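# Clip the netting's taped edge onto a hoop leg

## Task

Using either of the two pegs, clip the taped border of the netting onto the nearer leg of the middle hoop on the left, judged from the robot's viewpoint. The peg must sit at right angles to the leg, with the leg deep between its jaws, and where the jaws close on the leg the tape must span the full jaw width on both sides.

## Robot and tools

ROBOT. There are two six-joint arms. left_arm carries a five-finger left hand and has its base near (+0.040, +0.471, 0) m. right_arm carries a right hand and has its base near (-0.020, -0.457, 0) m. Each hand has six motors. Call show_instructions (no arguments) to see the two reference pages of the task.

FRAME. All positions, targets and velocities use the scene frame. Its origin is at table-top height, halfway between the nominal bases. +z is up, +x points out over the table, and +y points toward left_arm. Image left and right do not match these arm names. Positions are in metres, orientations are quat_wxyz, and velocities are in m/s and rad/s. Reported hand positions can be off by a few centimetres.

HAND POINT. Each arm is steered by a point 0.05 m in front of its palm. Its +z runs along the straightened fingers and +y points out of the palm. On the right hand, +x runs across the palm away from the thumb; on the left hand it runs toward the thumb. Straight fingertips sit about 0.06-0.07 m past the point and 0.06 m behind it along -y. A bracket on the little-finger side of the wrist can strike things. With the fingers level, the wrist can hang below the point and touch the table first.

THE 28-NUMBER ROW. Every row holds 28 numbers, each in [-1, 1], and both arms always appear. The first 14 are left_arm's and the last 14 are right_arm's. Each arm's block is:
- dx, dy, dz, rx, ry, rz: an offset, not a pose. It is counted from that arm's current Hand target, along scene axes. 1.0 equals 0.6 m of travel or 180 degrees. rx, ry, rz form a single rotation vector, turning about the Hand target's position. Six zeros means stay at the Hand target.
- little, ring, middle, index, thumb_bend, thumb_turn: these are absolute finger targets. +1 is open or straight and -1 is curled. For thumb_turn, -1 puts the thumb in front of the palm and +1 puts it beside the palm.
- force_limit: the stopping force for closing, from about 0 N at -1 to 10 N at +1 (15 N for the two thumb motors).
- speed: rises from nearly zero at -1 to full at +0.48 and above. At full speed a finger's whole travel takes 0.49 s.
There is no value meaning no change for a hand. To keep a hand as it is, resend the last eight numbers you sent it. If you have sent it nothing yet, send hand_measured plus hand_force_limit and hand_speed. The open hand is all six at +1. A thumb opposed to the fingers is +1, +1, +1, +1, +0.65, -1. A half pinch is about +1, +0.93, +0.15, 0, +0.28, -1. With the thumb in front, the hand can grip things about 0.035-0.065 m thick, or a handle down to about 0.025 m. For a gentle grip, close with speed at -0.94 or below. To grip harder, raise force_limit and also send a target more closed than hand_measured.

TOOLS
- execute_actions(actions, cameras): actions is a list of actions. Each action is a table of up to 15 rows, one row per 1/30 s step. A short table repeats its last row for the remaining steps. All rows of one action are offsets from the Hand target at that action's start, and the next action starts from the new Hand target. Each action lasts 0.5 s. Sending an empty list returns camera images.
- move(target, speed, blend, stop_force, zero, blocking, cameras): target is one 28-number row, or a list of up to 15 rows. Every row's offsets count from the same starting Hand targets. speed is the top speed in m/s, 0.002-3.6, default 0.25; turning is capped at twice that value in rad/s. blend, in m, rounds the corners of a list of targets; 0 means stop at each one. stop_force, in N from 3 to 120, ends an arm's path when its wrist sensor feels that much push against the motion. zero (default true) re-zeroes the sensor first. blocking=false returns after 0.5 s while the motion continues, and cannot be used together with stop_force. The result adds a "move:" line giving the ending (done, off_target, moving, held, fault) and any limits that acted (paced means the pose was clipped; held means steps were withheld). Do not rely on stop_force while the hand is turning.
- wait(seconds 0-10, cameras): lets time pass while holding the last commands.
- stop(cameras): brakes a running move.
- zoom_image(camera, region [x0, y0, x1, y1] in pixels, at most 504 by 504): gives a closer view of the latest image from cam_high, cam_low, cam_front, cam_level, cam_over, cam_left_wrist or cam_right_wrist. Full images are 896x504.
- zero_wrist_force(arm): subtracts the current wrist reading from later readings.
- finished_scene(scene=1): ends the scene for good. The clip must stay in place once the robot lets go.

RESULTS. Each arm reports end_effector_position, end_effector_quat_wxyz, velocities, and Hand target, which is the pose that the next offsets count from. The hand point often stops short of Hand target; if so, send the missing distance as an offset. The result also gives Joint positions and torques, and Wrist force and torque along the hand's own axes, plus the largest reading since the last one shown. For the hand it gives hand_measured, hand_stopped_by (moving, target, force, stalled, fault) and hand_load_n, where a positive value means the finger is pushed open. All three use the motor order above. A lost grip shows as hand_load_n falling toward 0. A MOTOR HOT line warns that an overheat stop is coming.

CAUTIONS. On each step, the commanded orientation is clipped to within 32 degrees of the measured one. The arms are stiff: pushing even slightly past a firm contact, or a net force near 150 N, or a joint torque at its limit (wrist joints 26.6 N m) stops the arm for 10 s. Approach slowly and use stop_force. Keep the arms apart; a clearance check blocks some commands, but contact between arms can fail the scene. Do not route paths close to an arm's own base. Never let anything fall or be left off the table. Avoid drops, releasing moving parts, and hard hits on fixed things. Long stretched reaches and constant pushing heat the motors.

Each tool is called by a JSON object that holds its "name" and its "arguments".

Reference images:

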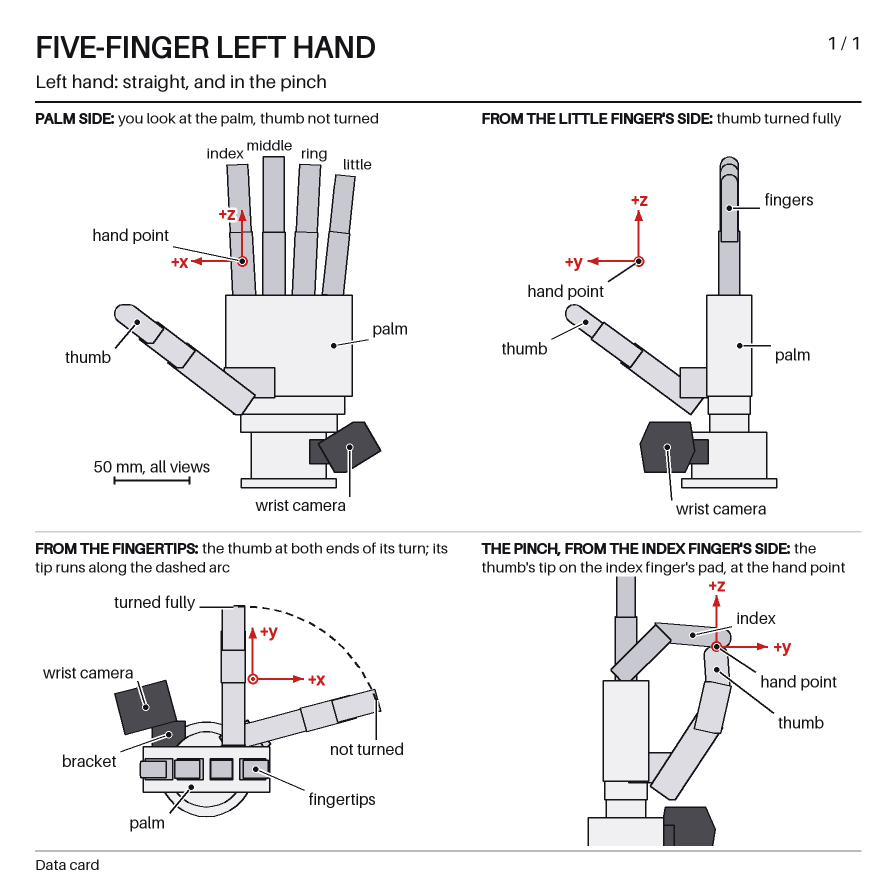

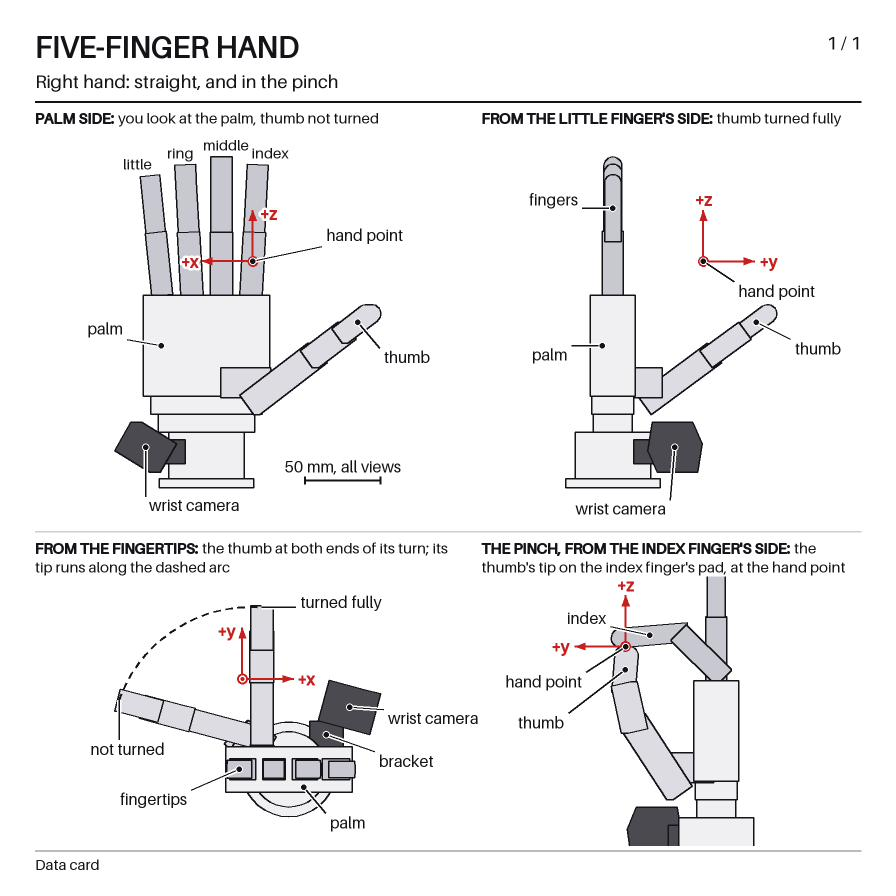

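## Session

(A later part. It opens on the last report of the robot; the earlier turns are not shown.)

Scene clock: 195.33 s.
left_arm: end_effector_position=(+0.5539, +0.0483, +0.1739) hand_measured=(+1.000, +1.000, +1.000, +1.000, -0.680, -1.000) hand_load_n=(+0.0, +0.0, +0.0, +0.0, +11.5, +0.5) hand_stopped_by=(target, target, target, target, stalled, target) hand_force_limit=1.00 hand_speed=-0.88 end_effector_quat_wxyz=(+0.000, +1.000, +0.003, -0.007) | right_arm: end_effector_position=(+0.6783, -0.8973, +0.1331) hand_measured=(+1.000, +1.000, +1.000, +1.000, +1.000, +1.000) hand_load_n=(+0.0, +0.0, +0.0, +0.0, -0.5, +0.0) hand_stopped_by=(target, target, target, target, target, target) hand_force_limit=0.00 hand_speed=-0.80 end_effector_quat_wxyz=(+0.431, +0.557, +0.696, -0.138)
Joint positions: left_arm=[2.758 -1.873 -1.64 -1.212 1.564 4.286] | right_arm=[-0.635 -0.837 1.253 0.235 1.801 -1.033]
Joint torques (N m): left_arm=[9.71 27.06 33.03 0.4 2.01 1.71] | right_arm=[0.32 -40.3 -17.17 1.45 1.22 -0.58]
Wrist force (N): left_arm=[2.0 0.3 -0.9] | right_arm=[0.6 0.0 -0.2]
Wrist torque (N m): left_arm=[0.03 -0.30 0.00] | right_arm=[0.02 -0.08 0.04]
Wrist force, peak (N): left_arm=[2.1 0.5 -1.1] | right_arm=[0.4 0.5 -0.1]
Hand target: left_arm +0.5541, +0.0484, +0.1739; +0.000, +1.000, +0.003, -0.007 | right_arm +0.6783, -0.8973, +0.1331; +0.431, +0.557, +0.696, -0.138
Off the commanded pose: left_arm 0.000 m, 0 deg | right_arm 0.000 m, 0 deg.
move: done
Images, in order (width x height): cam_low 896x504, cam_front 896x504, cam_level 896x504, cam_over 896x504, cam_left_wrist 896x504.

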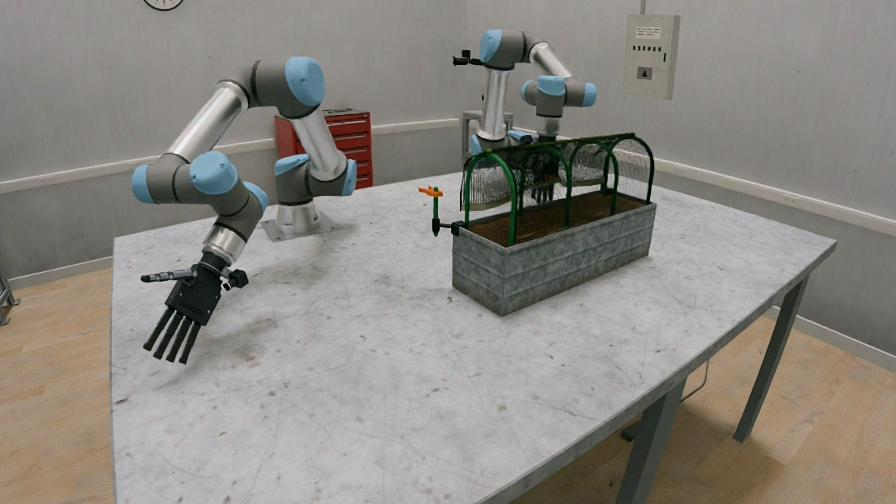

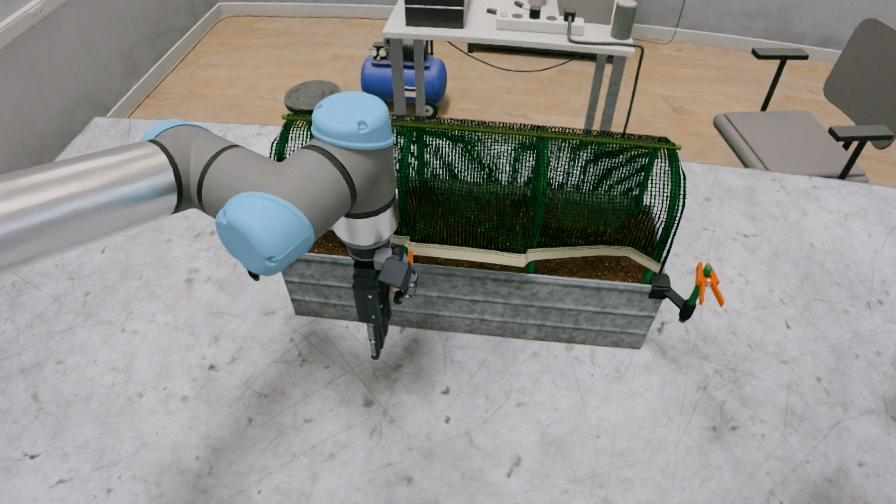

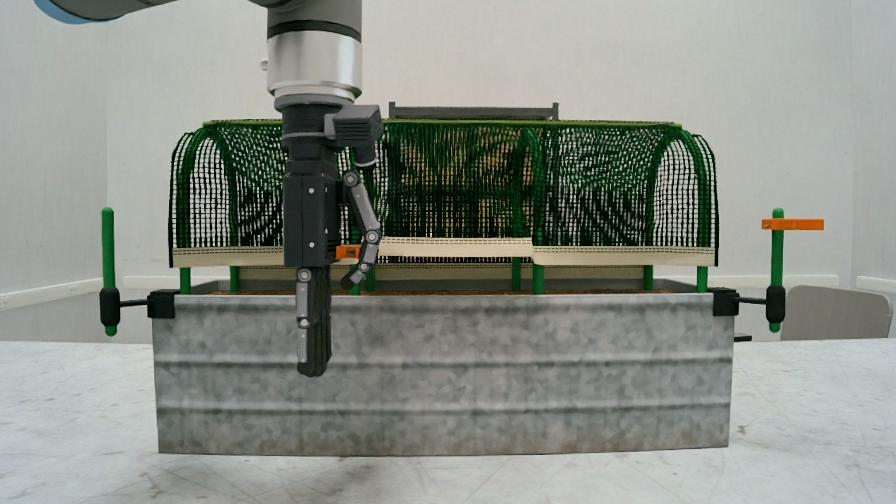

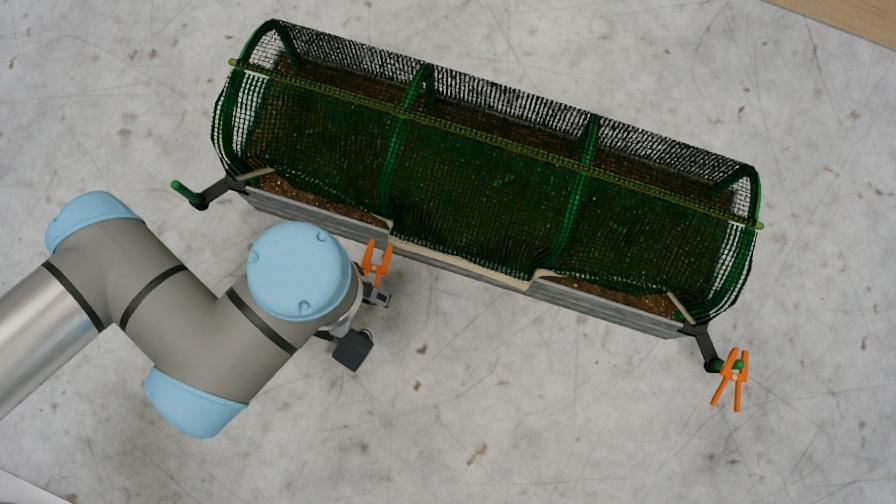

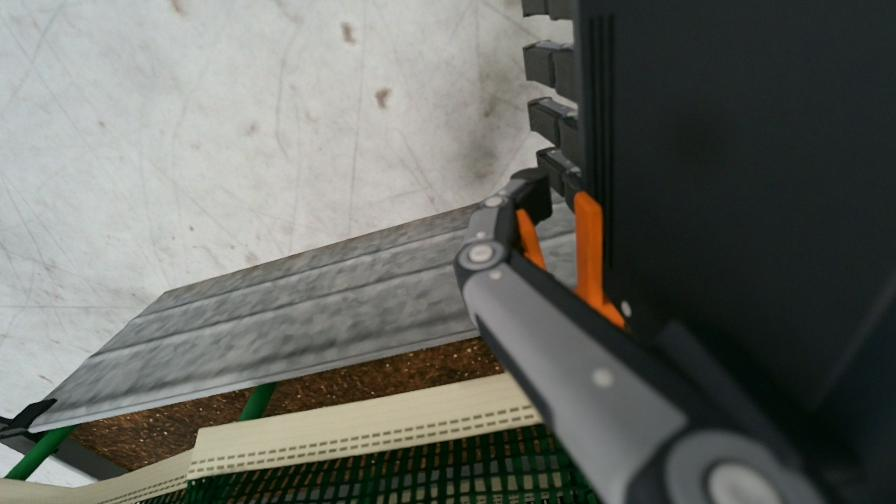

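{"name": "move", "arguments": {"target": [[0.0417,0,0,0,0,0,1,1,1,1,-0.69,-1,1.0,-0.88,0,0,0,0,0,0,1,1,1,1,1,1,0.0,-0.8]], "speed": 0.025, "stop_force": 10, "cameras": ["cam_over","cam_level","cam_left_wrist","cam_front"]}}

{"name": "zoom_image", "arguments": {"camera": "cam_over", "region": [350, 180, 430, 260]}}

{"name": "zoom_image", "arguments": {"camera": "cam_level", "region": [290, 200, 410, 290]}}

{"name": "zoom_image", "arguments": {"camera": "cam_front", "region": [350, 200, 470, 290]}}

Scene clock: 198.80 s.
left_arm: end_effector_position=(+0.5791, +0.0484, +0.1739) hand_measured=(+1.000, +1.000, +1.000, +1.000, -0.680, -1.000) hand_load_n=(+0.0, +0.0, +0.0, +0.0, +12.0, +0.5) hand_stopped_by=(target, target, target, target, stalled, target) hand_force_limit=1.00 hand_speed=-0.88 end_effector_quat_wxyz=(+0.000, +1.000, +0.003, -0.007) | right_arm: end_effector_position=(+0.6783, -0.8973, +0.1331) hand_measured=(+1.000, +1.000, +1.000, +1.000, +1.000, +1.000) hand_load_n=(+0.0, +0.0, +0.0, +0.0, +0.0, +0.0) hand_stopped_by=(target, target, target, target, target, target) hand_force_limit=0.00 hand_speed=-0.80 end_effector_quat_wxyz=(+0.431, +0.557, +0.696, -0.138)
Joint positions: left_arm=[2.775 -1.919 -1.578 -1.229 1.564 4.303] | right_arm=[-0.635 -0.837 1.253 0.235 1.801 -1.033]
Joint torques (N m): left_arm=[10.58 27.66 33.97 0.25 1.82 1.72] | right_arm=[0.29 -40.07 -16.97 1.52 1.45 -0.57]
Wrist force (N): left_arm=[1.6 0.6 -0.8] | right_arm=[0.1 0.2 -0.1]
Wrist torque (N m): left_arm=[0.09 -0.25 -0.03] | right_arm=[0.05 -0.01 0.01]
Wrist force, peak (N): left_arm=[2.2 0.5 -1.0] | right_arm=[0.3 0.3 -0.4]
Hand target: left_arm +0.5791, +0.0484, +0.1739; +0.000, +1.000, +0.003, -0.007 | right_arm +0.6783, -0.8973, +0.1331; +0.431, +0.557, +0.696, -0.138
Off the commanded pose: left_arm 0.000 m, 0 deg | right_arm 0.000 m, 0 deg.
move: done
Images, in order (width x height): cam_front 896x504, cam_level 896x504, cam_over 896x504, cam_left_wrist 896x504.

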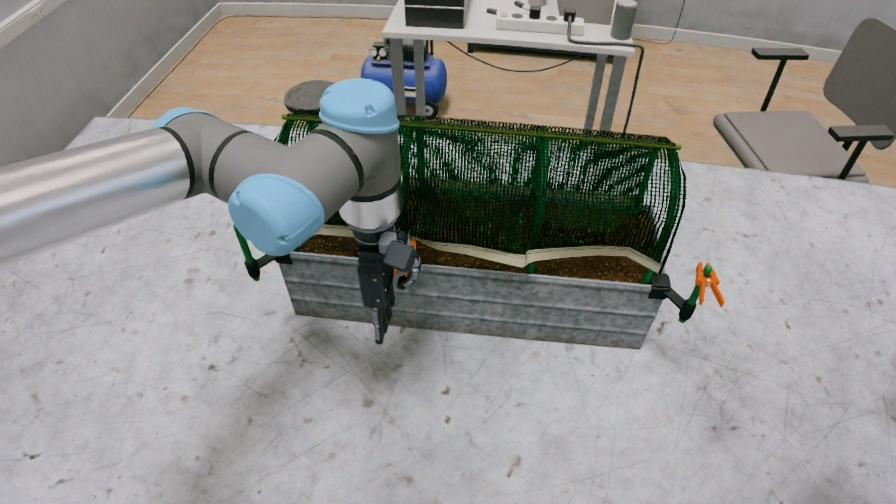

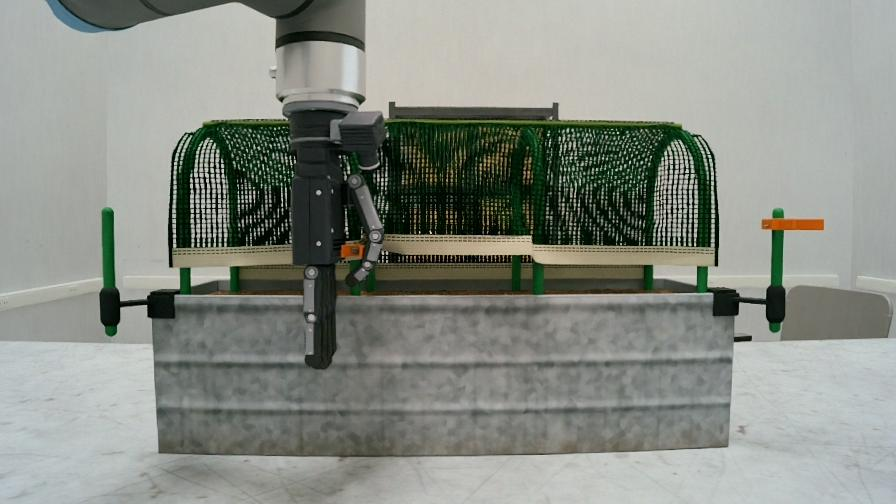

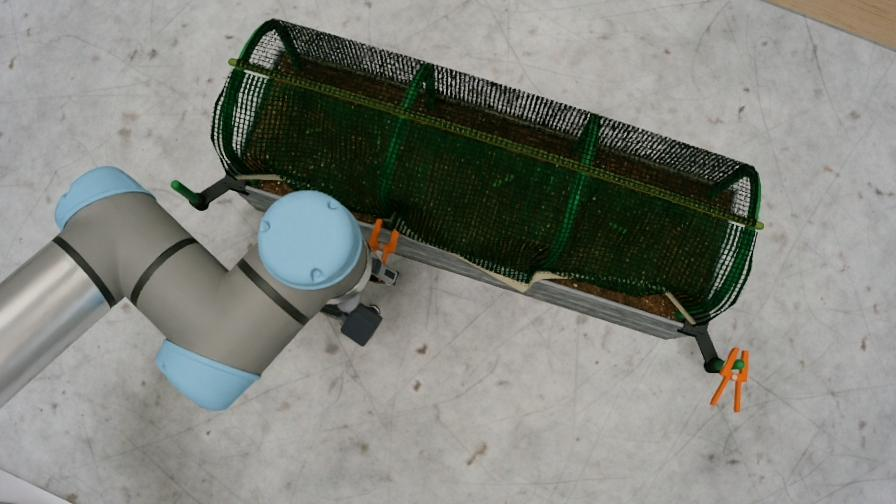

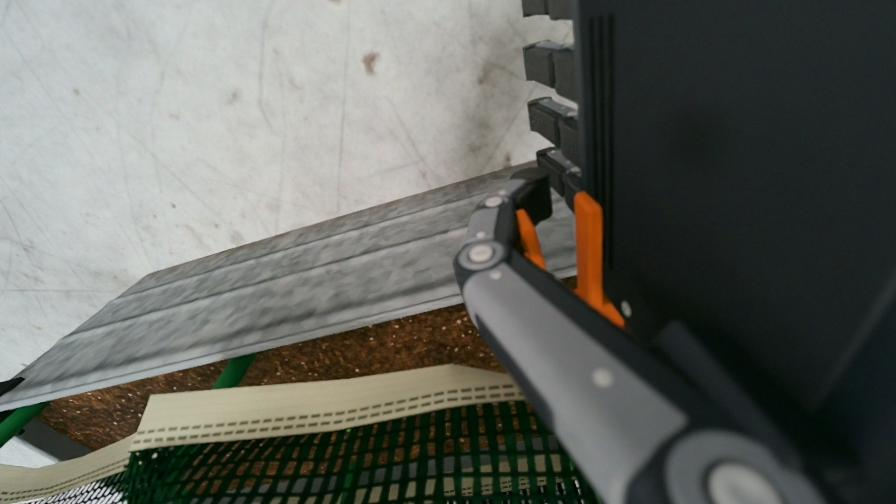

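Scaled by 6.300 from the camera's 896x504 image, which has a finer 1280x720 frame.

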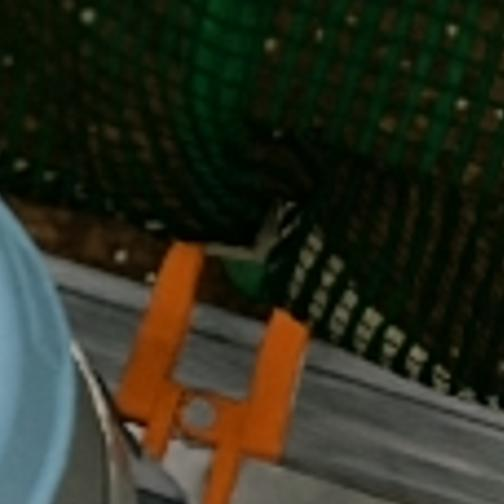

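Scaled by 4.200 from the camera's 896x504 image, which has a finer 1280x720 frame.

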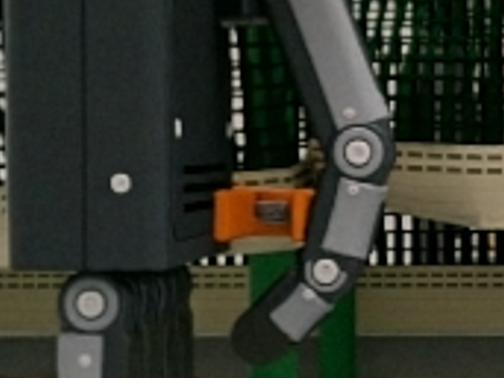

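Scaled by 4.200 from the camera's 896x504 image, which has a finer 1280x720 frame.

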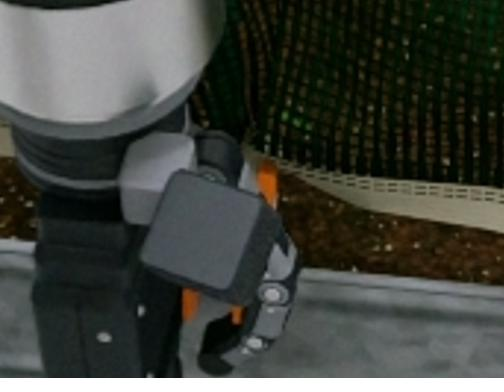

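{"name": "move", "arguments": {"target": [[0.02,0,0,0,0,0,1,1,1,1,-0.69,-1,1.0,-0.88,0,0,0,0,0,0,1,1,1,1,1,1,0.0,-0.8]], "speed": 0.02, "stop_force": 10, "cameras": ["cam_over","cam_level","cam_left_wrist","cam_front"]}}

{"name": "zoom_image", "arguments": {"camera": "cam_over", "region": [360, 190, 420, 250]}}

{"name": "zoom_image", "arguments": {"camera": "cam_level", "region": [300, 210, 400, 285]}}

{"name": "zoom_image", "arguments": {"camera": "cam_front", "region": [370, 210, 450, 270]}}

{"name": "zoom_image", "arguments": {"camera": "cam_left_wrist", "region": [400, 160, 660, 420]}}

Scene clock: 201.07 s.
left_arm: end_effector_position=(+0.5835, +0.0485, +0.1739) hand_measured=(+1.000, +1.000, +1.000, +1.000, -0.680, -1.000) hand_load_n=(+0.0, +0.0, +0.0, +0.0, +11.5, +1.5) hand_stopped_by=(target, target, target, target, stalled, target) hand_force_limit=1.00 hand_speed=-0.88 end_effector_quat_wxyz=(+0.000, +1.000, +0.003, -0.007) | right_arm: end_effector_position=(+0.6783, -0.8973, +0.1331) hand_measured=(+1.000, +1.000, +1.000, +1.000, +1.000, +1.000) hand_load_n=(+0.5, +0.0, +0.0, +0.0, +0.0, +0.0) hand_stopped_by=(target, target, target, target, target, target) hand_force_limit=0.00 hand_speed=-0.80 end_effector_quat_wxyz=(+0.431, +0.557, +0.696, -0.138)
Joint positions: left_arm=[2.778 -1.927 -1.566 -1.233 1.564 4.306] | right_arm=[-0.635 -0.837 1.253 0.235 1.801 -1.033]
Joint torques (N m): left_arm=[-8.99 45.44 11.14 5.36 -0.12 -1.74] | right_arm=[0.11 -39.94 -17.45 1.43 1.4 -0.64]
Wrist force (N): left_arm=[-5.7 -2.7 -1.0] | right_arm=[-0.1 0.3 0.2]
Wrist torque (N m): left_arm=[-0.02 -0.06 -0.42] | right_arm=[0.04 0.00 0.01]
Wrist force, peak (N): left_arm=[-9.7 -4.5 -0.8] | right_arm=[0.3 0.4 -0.4]
Hand target: left_arm +0.5835, +0.0485, +0.1739; +0.000, +1.000, +0.003, -0.007 (not the last commanded pose) | right_arm +0.6783, -0.8973, +0.1331; +0.431, +0.557, +0.696, -0.138
Off the commanded pose: left_arm 0.008 m, 0 deg | right_arm 0.000 m, 0 deg.
move: contact (left_arm)
Images, in order (width x height): cam_front 896x504, cam_level 896x504, cam_over 896x504, cam_left_wrist 896x504.

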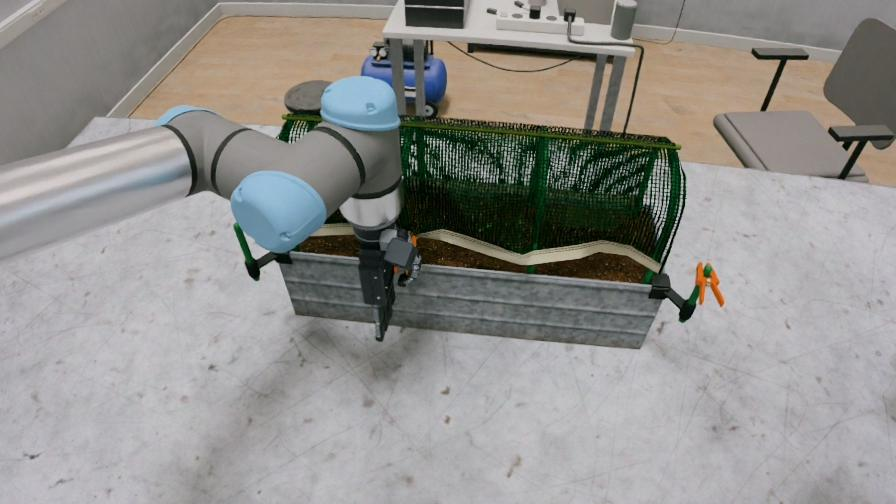

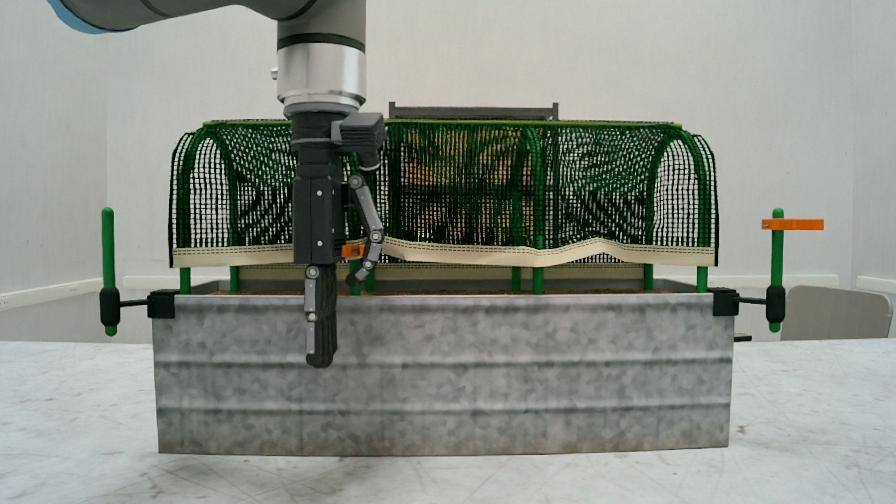

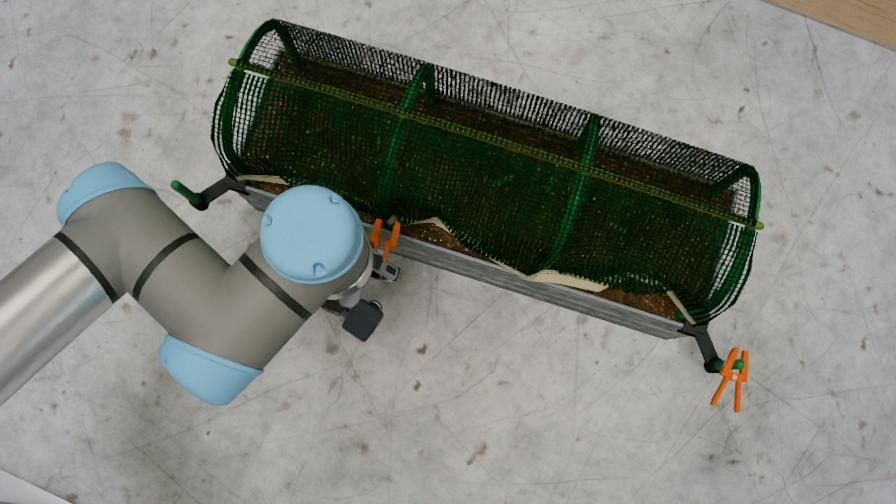

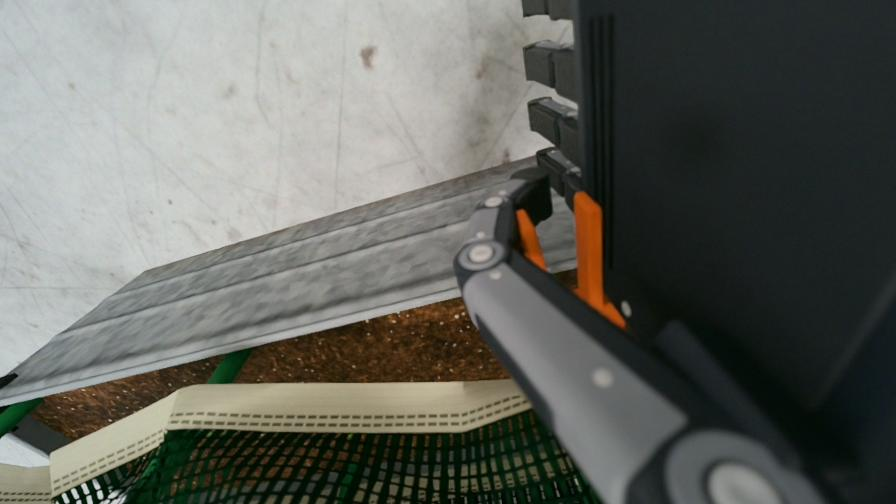

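Scaled by 8.400 from the camera's 896x504 image, which has a finer 1280x720 frame.

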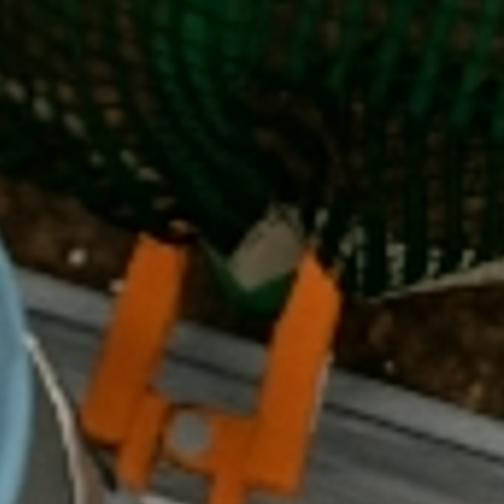

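Scaled by 5.040 from the camera's 896x504 image, which has a finer 1280x720 frame.

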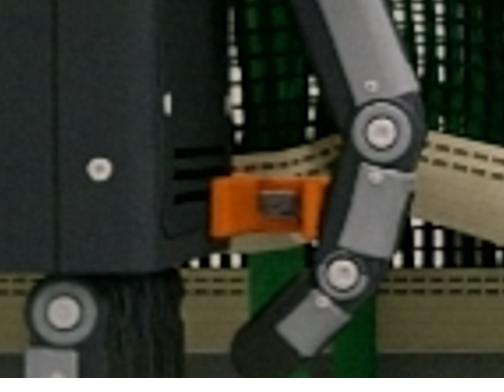

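Scaled by 6.300 from the camera's 896x504 image, which has a finer 1280x720 frame.

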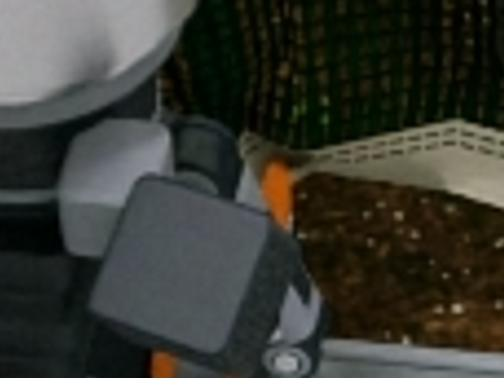

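Scaled by 1.938 from the camera's 896x504 image, which has a finer 1280x720 frame.

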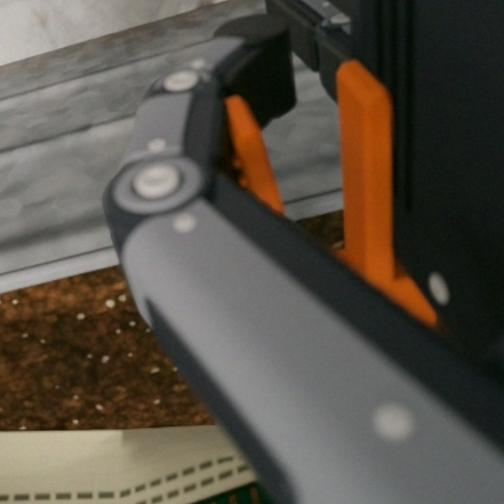

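{"name": "zoom_image", "arguments": {"camera": "cam_over", "region": [370, 205, 410, 245]}}

{"name": "zoom_image", "arguments": {"camera": "cam_level", "region": [335, 235, 385, 300]}}

{"name": "zoom_image", "arguments": {"camera": "cam_front", "region": [395, 220, 435, 260]}}

Scaled by 12.600 from the camera's 896x504 image, which has a finer 1280x720 frame.

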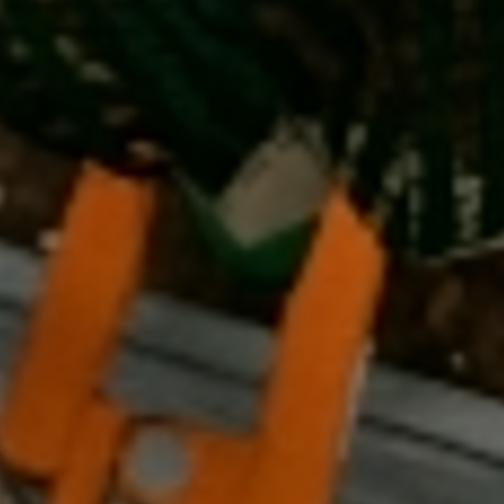

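Scaled by 7.754 from the camera's 896x504 image, which has a finer 1280x720 frame.

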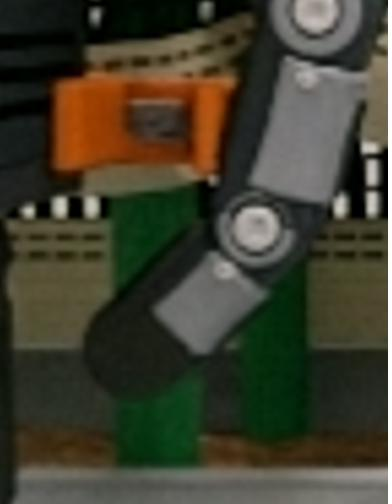

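Scaled by 12.600 from the camera's 896x504 image, which has a finer 1280x720 frame.

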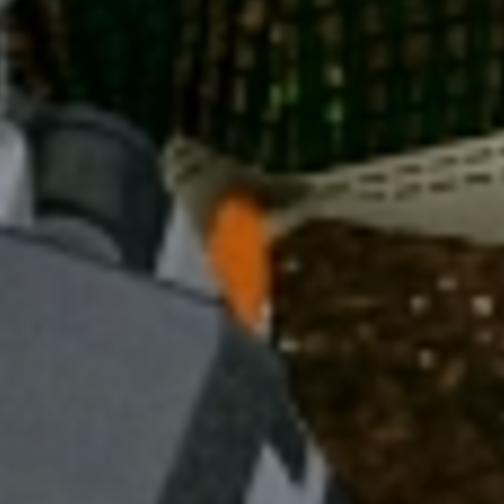

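{"name": "move", "arguments": {"target": [[0.0133,-0.0025,0,0,0,0,1,1,1,1,-0.69,-1,1.0,-0.88,0,0,0,0,0,0,1,1,1,1,1,1,0.0,-0.8]], "speed": 0.015, "stop_force": 16, "cameras": ["cam_over","cam_level","cam_left_wrist","cam_front"]}}

{"name": "zoom_image", "arguments": {"camera": "cam_over", "region": [365, 195, 415, 245]}}

{"name": "zoom_image", "arguments": {"camera": "cam_level", "region": [320, 220, 400, 285]}}

{"name": "zoom_image", "arguments": {"camera": "cam_front", "region": [385, 215, 445, 265]}}

Scene clock: 204.87 s.
left_arm: end_effector_position=(+0.5915, +0.0470, +0.1739) hand_measured=(+1.000, +1.000, +1.000, +1.000, -0.680, -1.000) hand_load_n=(+0.0, +0.0, +0.5, +0.0, +10.0, +4.0) hand_stopped_by=(target, target, target, target, stalled, target) hand_force_limit=1.00 hand_speed=-0.88 end_effector_quat_wxyz=(+0.000, +1.000, +0.003, -0.007) | right_arm: end_effector_position=(+0.6783, -0.8973, +0.1331) hand_measured=(+1.000, +1.000, +1.000, +1.000, +1.000, +1.000) hand_load_n=(+0.0, +0.0, +0.0, +0.0, +0.0, +0.0) hand_stopped_by=(target, target, target, target, target, target) hand_force_limit=0.00 hand_speed=-0.80 end_effector_quat_wxyz=(+0.431, +0.557, +0.696, -0.138)
Joint positions: left_arm=[2.781 -1.944 -1.543 -1.24 1.564 4.309] | right_arm=[-0.635 -0.837 1.253 0.235 1.801 -1.033]
Joint torques (N m): left_arm=[5.5 29.08 38.36 2.93 -0.08 2.55] | right_arm=[0.32 -40.3 -17.34 1.51 1.29 -0.46]
Wrist force (N): left_arm=[-6.2 -12.9 -0.9] | right_arm=[0.2 -0.1 0.2]
Wrist torque (N m): left_arm=[-0.50 0.02 -0.85] | right_arm=[-0.01 -0.04 0.01]
Wrist force, peak (N): left_arm=[-5.9 -13.2 -1.2] | right_arm=[0.6 0.3 0.0]
Hand target: left_arm +0.5915, +0.0470, +0.1739; +0.000, +1.000, +0.003, -0.007 | right_arm +0.6783, -0.8973, +0.1331; +0.431, +0.557, +0.696, -0.138
Off the commanded pose: left_arm 0.000 m, 0 deg | right_arm 0.000 m, 0 deg.
move: done
Images, in order (width x height): cam_front 896x504, cam_level 896x504, cam_over 896x504, cam_left_wrist 896x504.

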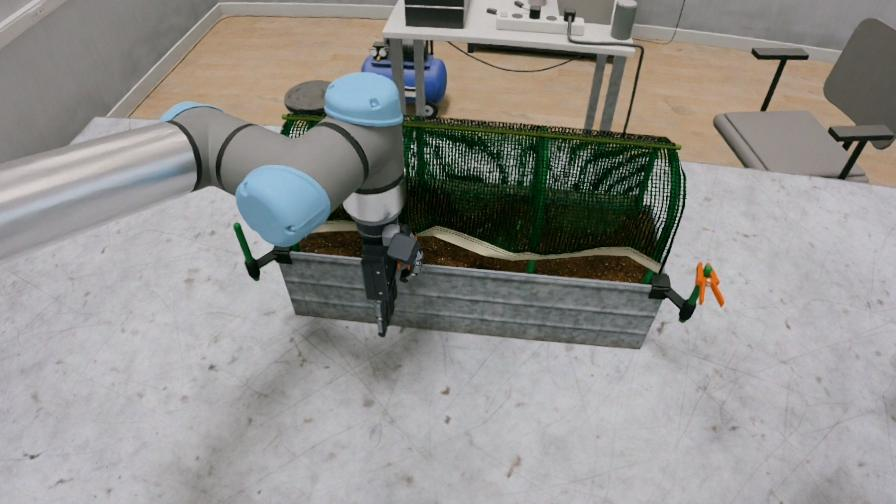

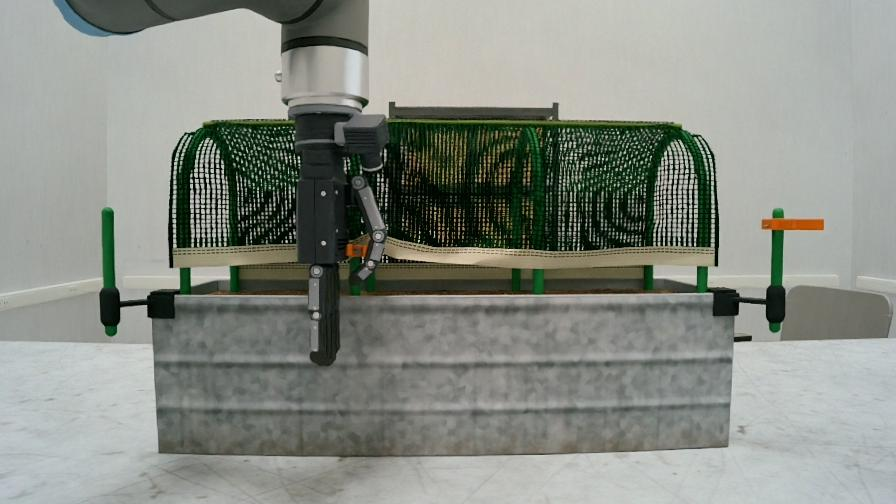

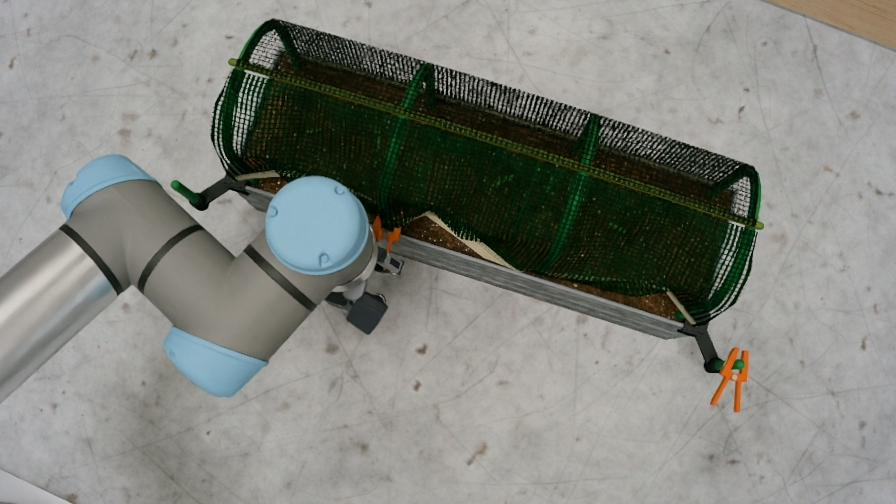

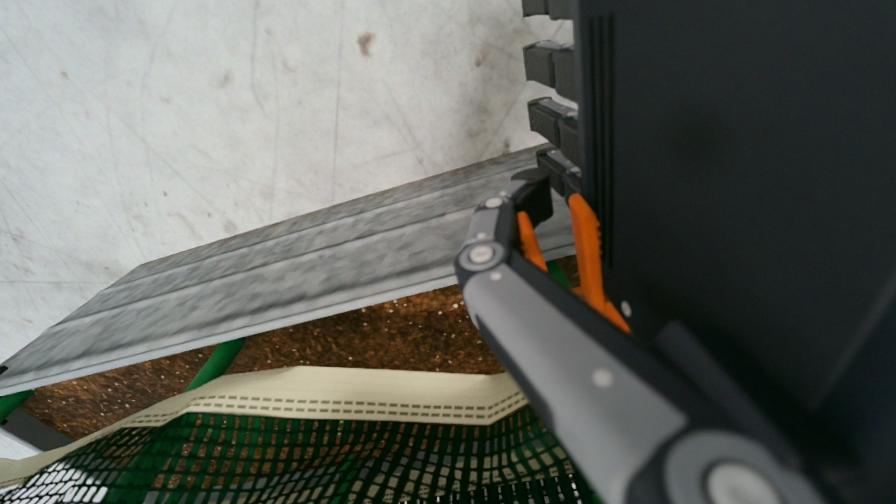

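Scaled by 10.080 from the camera's 896x504 image, which has a finer 1280x720 frame.

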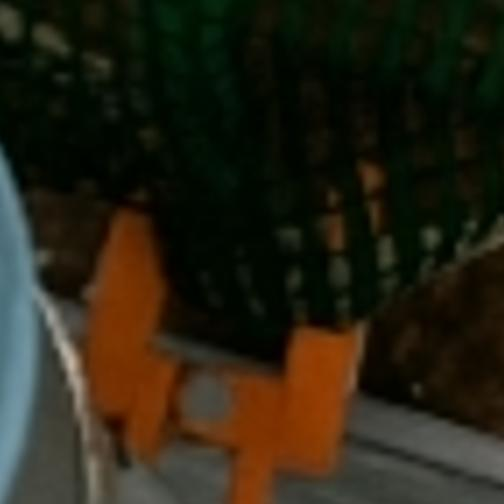

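Scaled by 6.300 from the camera's 896x504 image, which has a finer 1280x720 frame.

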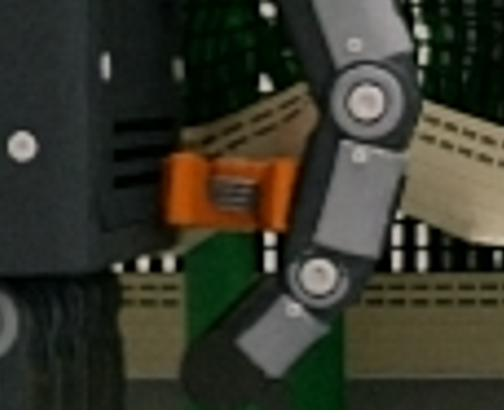

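Scaled by 8.400 from the camera's 896x504 image, which has a finer 1280x720 frame.

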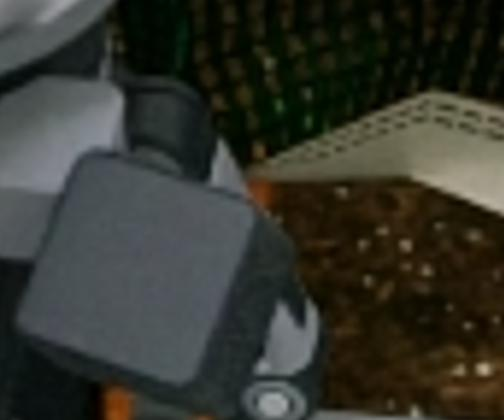

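{"name": "move", "arguments": {"target": [[-0.045,0.0025,0,0,0,0,1,1,1,1,-0.69,-1,1.0,-0.88,0,0,0,0,0,0,1,1,1,1,1,1,0.0,-0.8]], "speed": 0.03, "cameras": ["cam_over","cam_level","cam_left_wrist","cam_front"]}}

{"name": "zoom_image", "arguments": {"camera": "cam_over", "region": [350, 190, 450, 290]}}

{"name": "zoom_image", "arguments": {"camera": "cam_level", "region": [280, 200, 440, 300]}}

{"name": "zoom_image", "arguments": {"camera": "cam_front", "region": [350, 200, 470, 290]}}

Scene clock: 206.87 s.
left_arm: end_effector_position=(+0.5646, +0.0484, +0.1739) hand_measured=(+1.000, +1.000, +1.000, +1.000, -0.680, -1.000) hand_load_n=(+0.0, +0.0, +0.0, +0.0, +12.0, +0.5) hand_stopped_by=(target, target, target, target, stalled, target) hand_force_limit=1.00 hand_speed=-0.88 end_effector_quat_wxyz=(+0.000, +1.000, +0.003, -0.007) | right_arm: end_effector_position=(+0.6783, -0.8973, +0.1331) hand_measured=(+1.000, +1.000, +1.000, +1.000, +1.000, +1.000) hand_load_n=(+0.0, +0.0, +0.0, +0.0, +0.0, +0.0) hand_stopped_by=(target, target, target, target, target, target) hand_force_limit=0.00 hand_speed=-0.80 end_effector_quat_wxyz=(+0.431, +0.557, +0.696, -0.138)
Joint positions: left_arm=[2.765 -1.892 -1.614 -1.219 1.564 4.294] | right_arm=[-0.635 -0.837 1.253 0.235 1.801 -1.033]
Joint torques (N m): left_arm=[-10.45 44.36 8.9 3.83 -1.45 -1.65] | right_arm=[0.29 -39.8 -17.57 1.47 1.35 -0.48]
Wrist force (N): left_arm=[1.7 0.4 -0.8] | right_arm=[0.0 0.1 -0.2]
Wrist torque (N m): left_arm=[0.04 -0.26 0.17] | right_arm=[0.03 0.01 0.00]
Wrist force, peak (N): left_arm=[-6.0 -13.2 -1.2] | right_arm=[0.4 0.3 0.3]
Hand target: left_arm +0.5645, +0.0485, +0.1739; +0.000, +1.000, +0.003, -0.007 | right_arm +0.6783, -0.8973, +0.1331; +0.431, +0.557, +0.696, -0.138
Off the commanded pose: left_arm 0.000 m, 0 deg | right_arm 0.000 m, 0 deg.
move: done
Images, in order (width x height): cam_front 896x504, cam_level 896x504, cam_over 896x504, cam_left_wrist 896x504.

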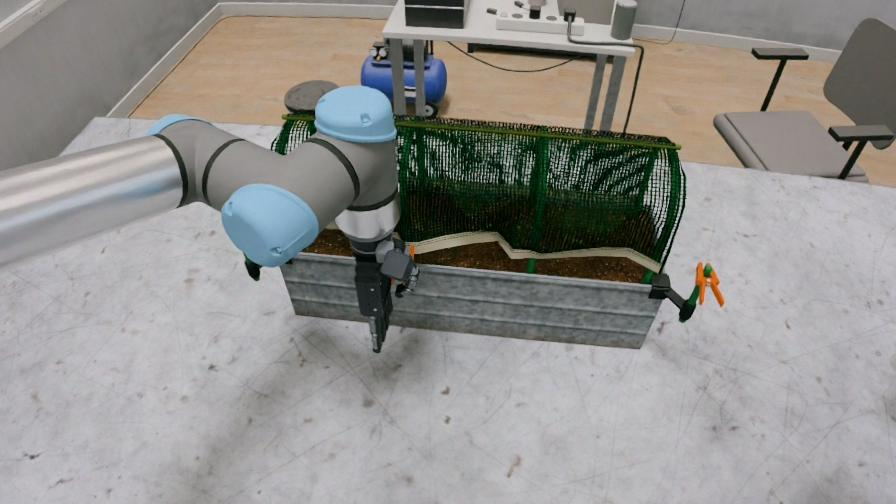

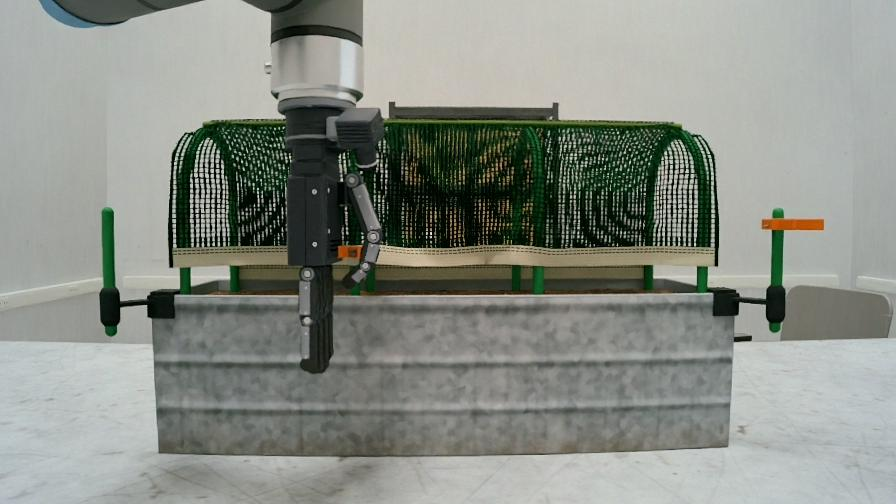

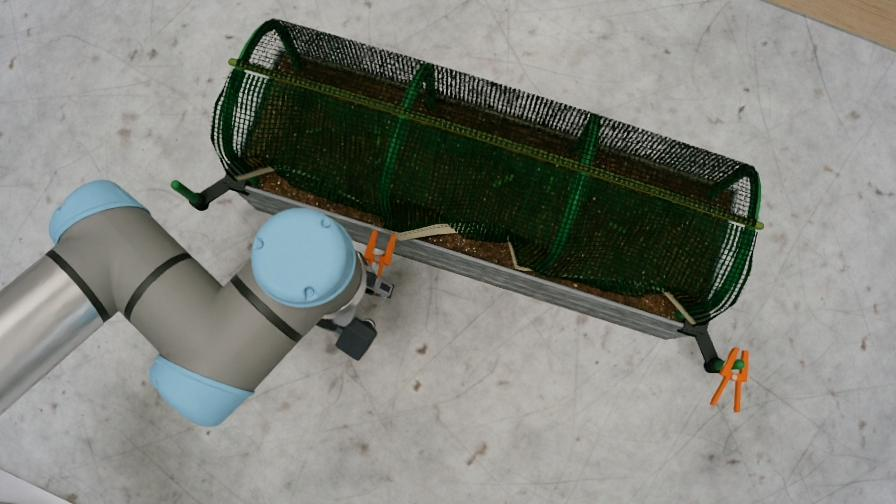

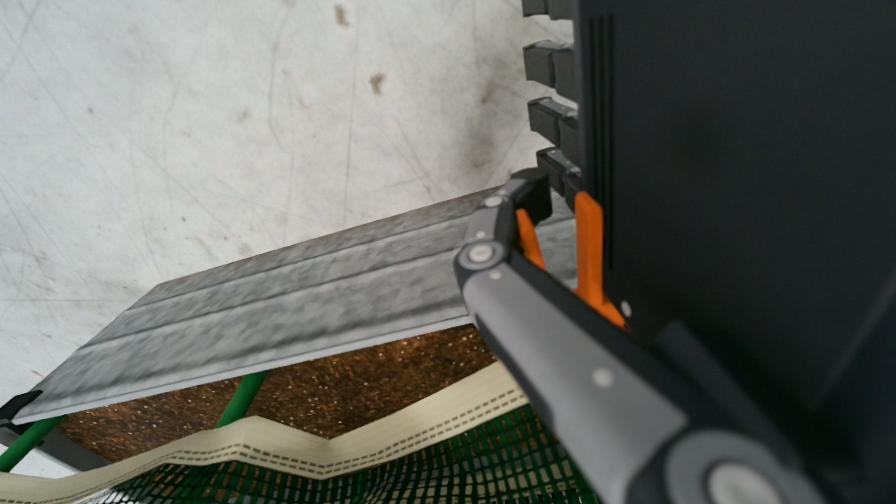

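Scaled by 5.040 from the camera's 896x504 image, which has a finer 1280x720 frame.

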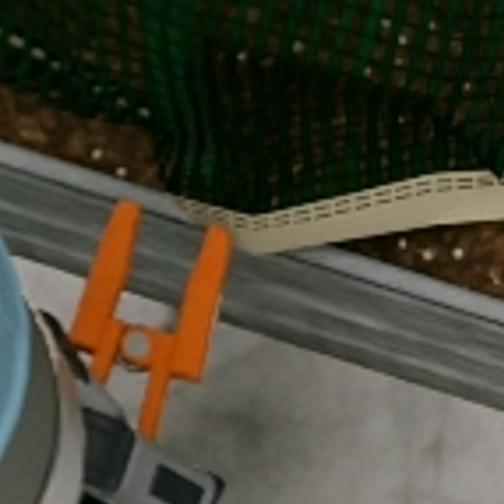

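Scaled by 3.150 from the camera's 896x504 image, which has a finer 1280x720 frame.

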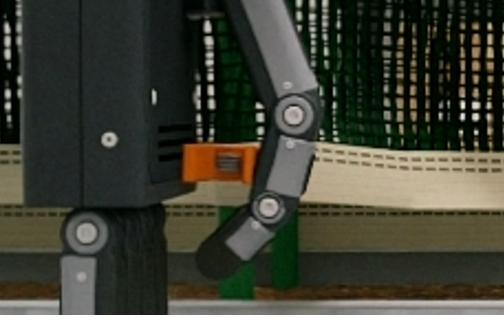

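Scaled by 4.200 from the camera's 896x504 image, which has a finer 1280x720 frame.

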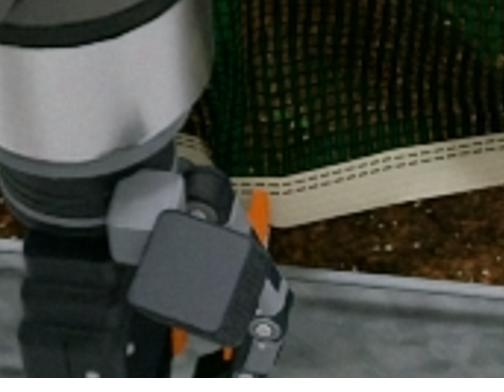

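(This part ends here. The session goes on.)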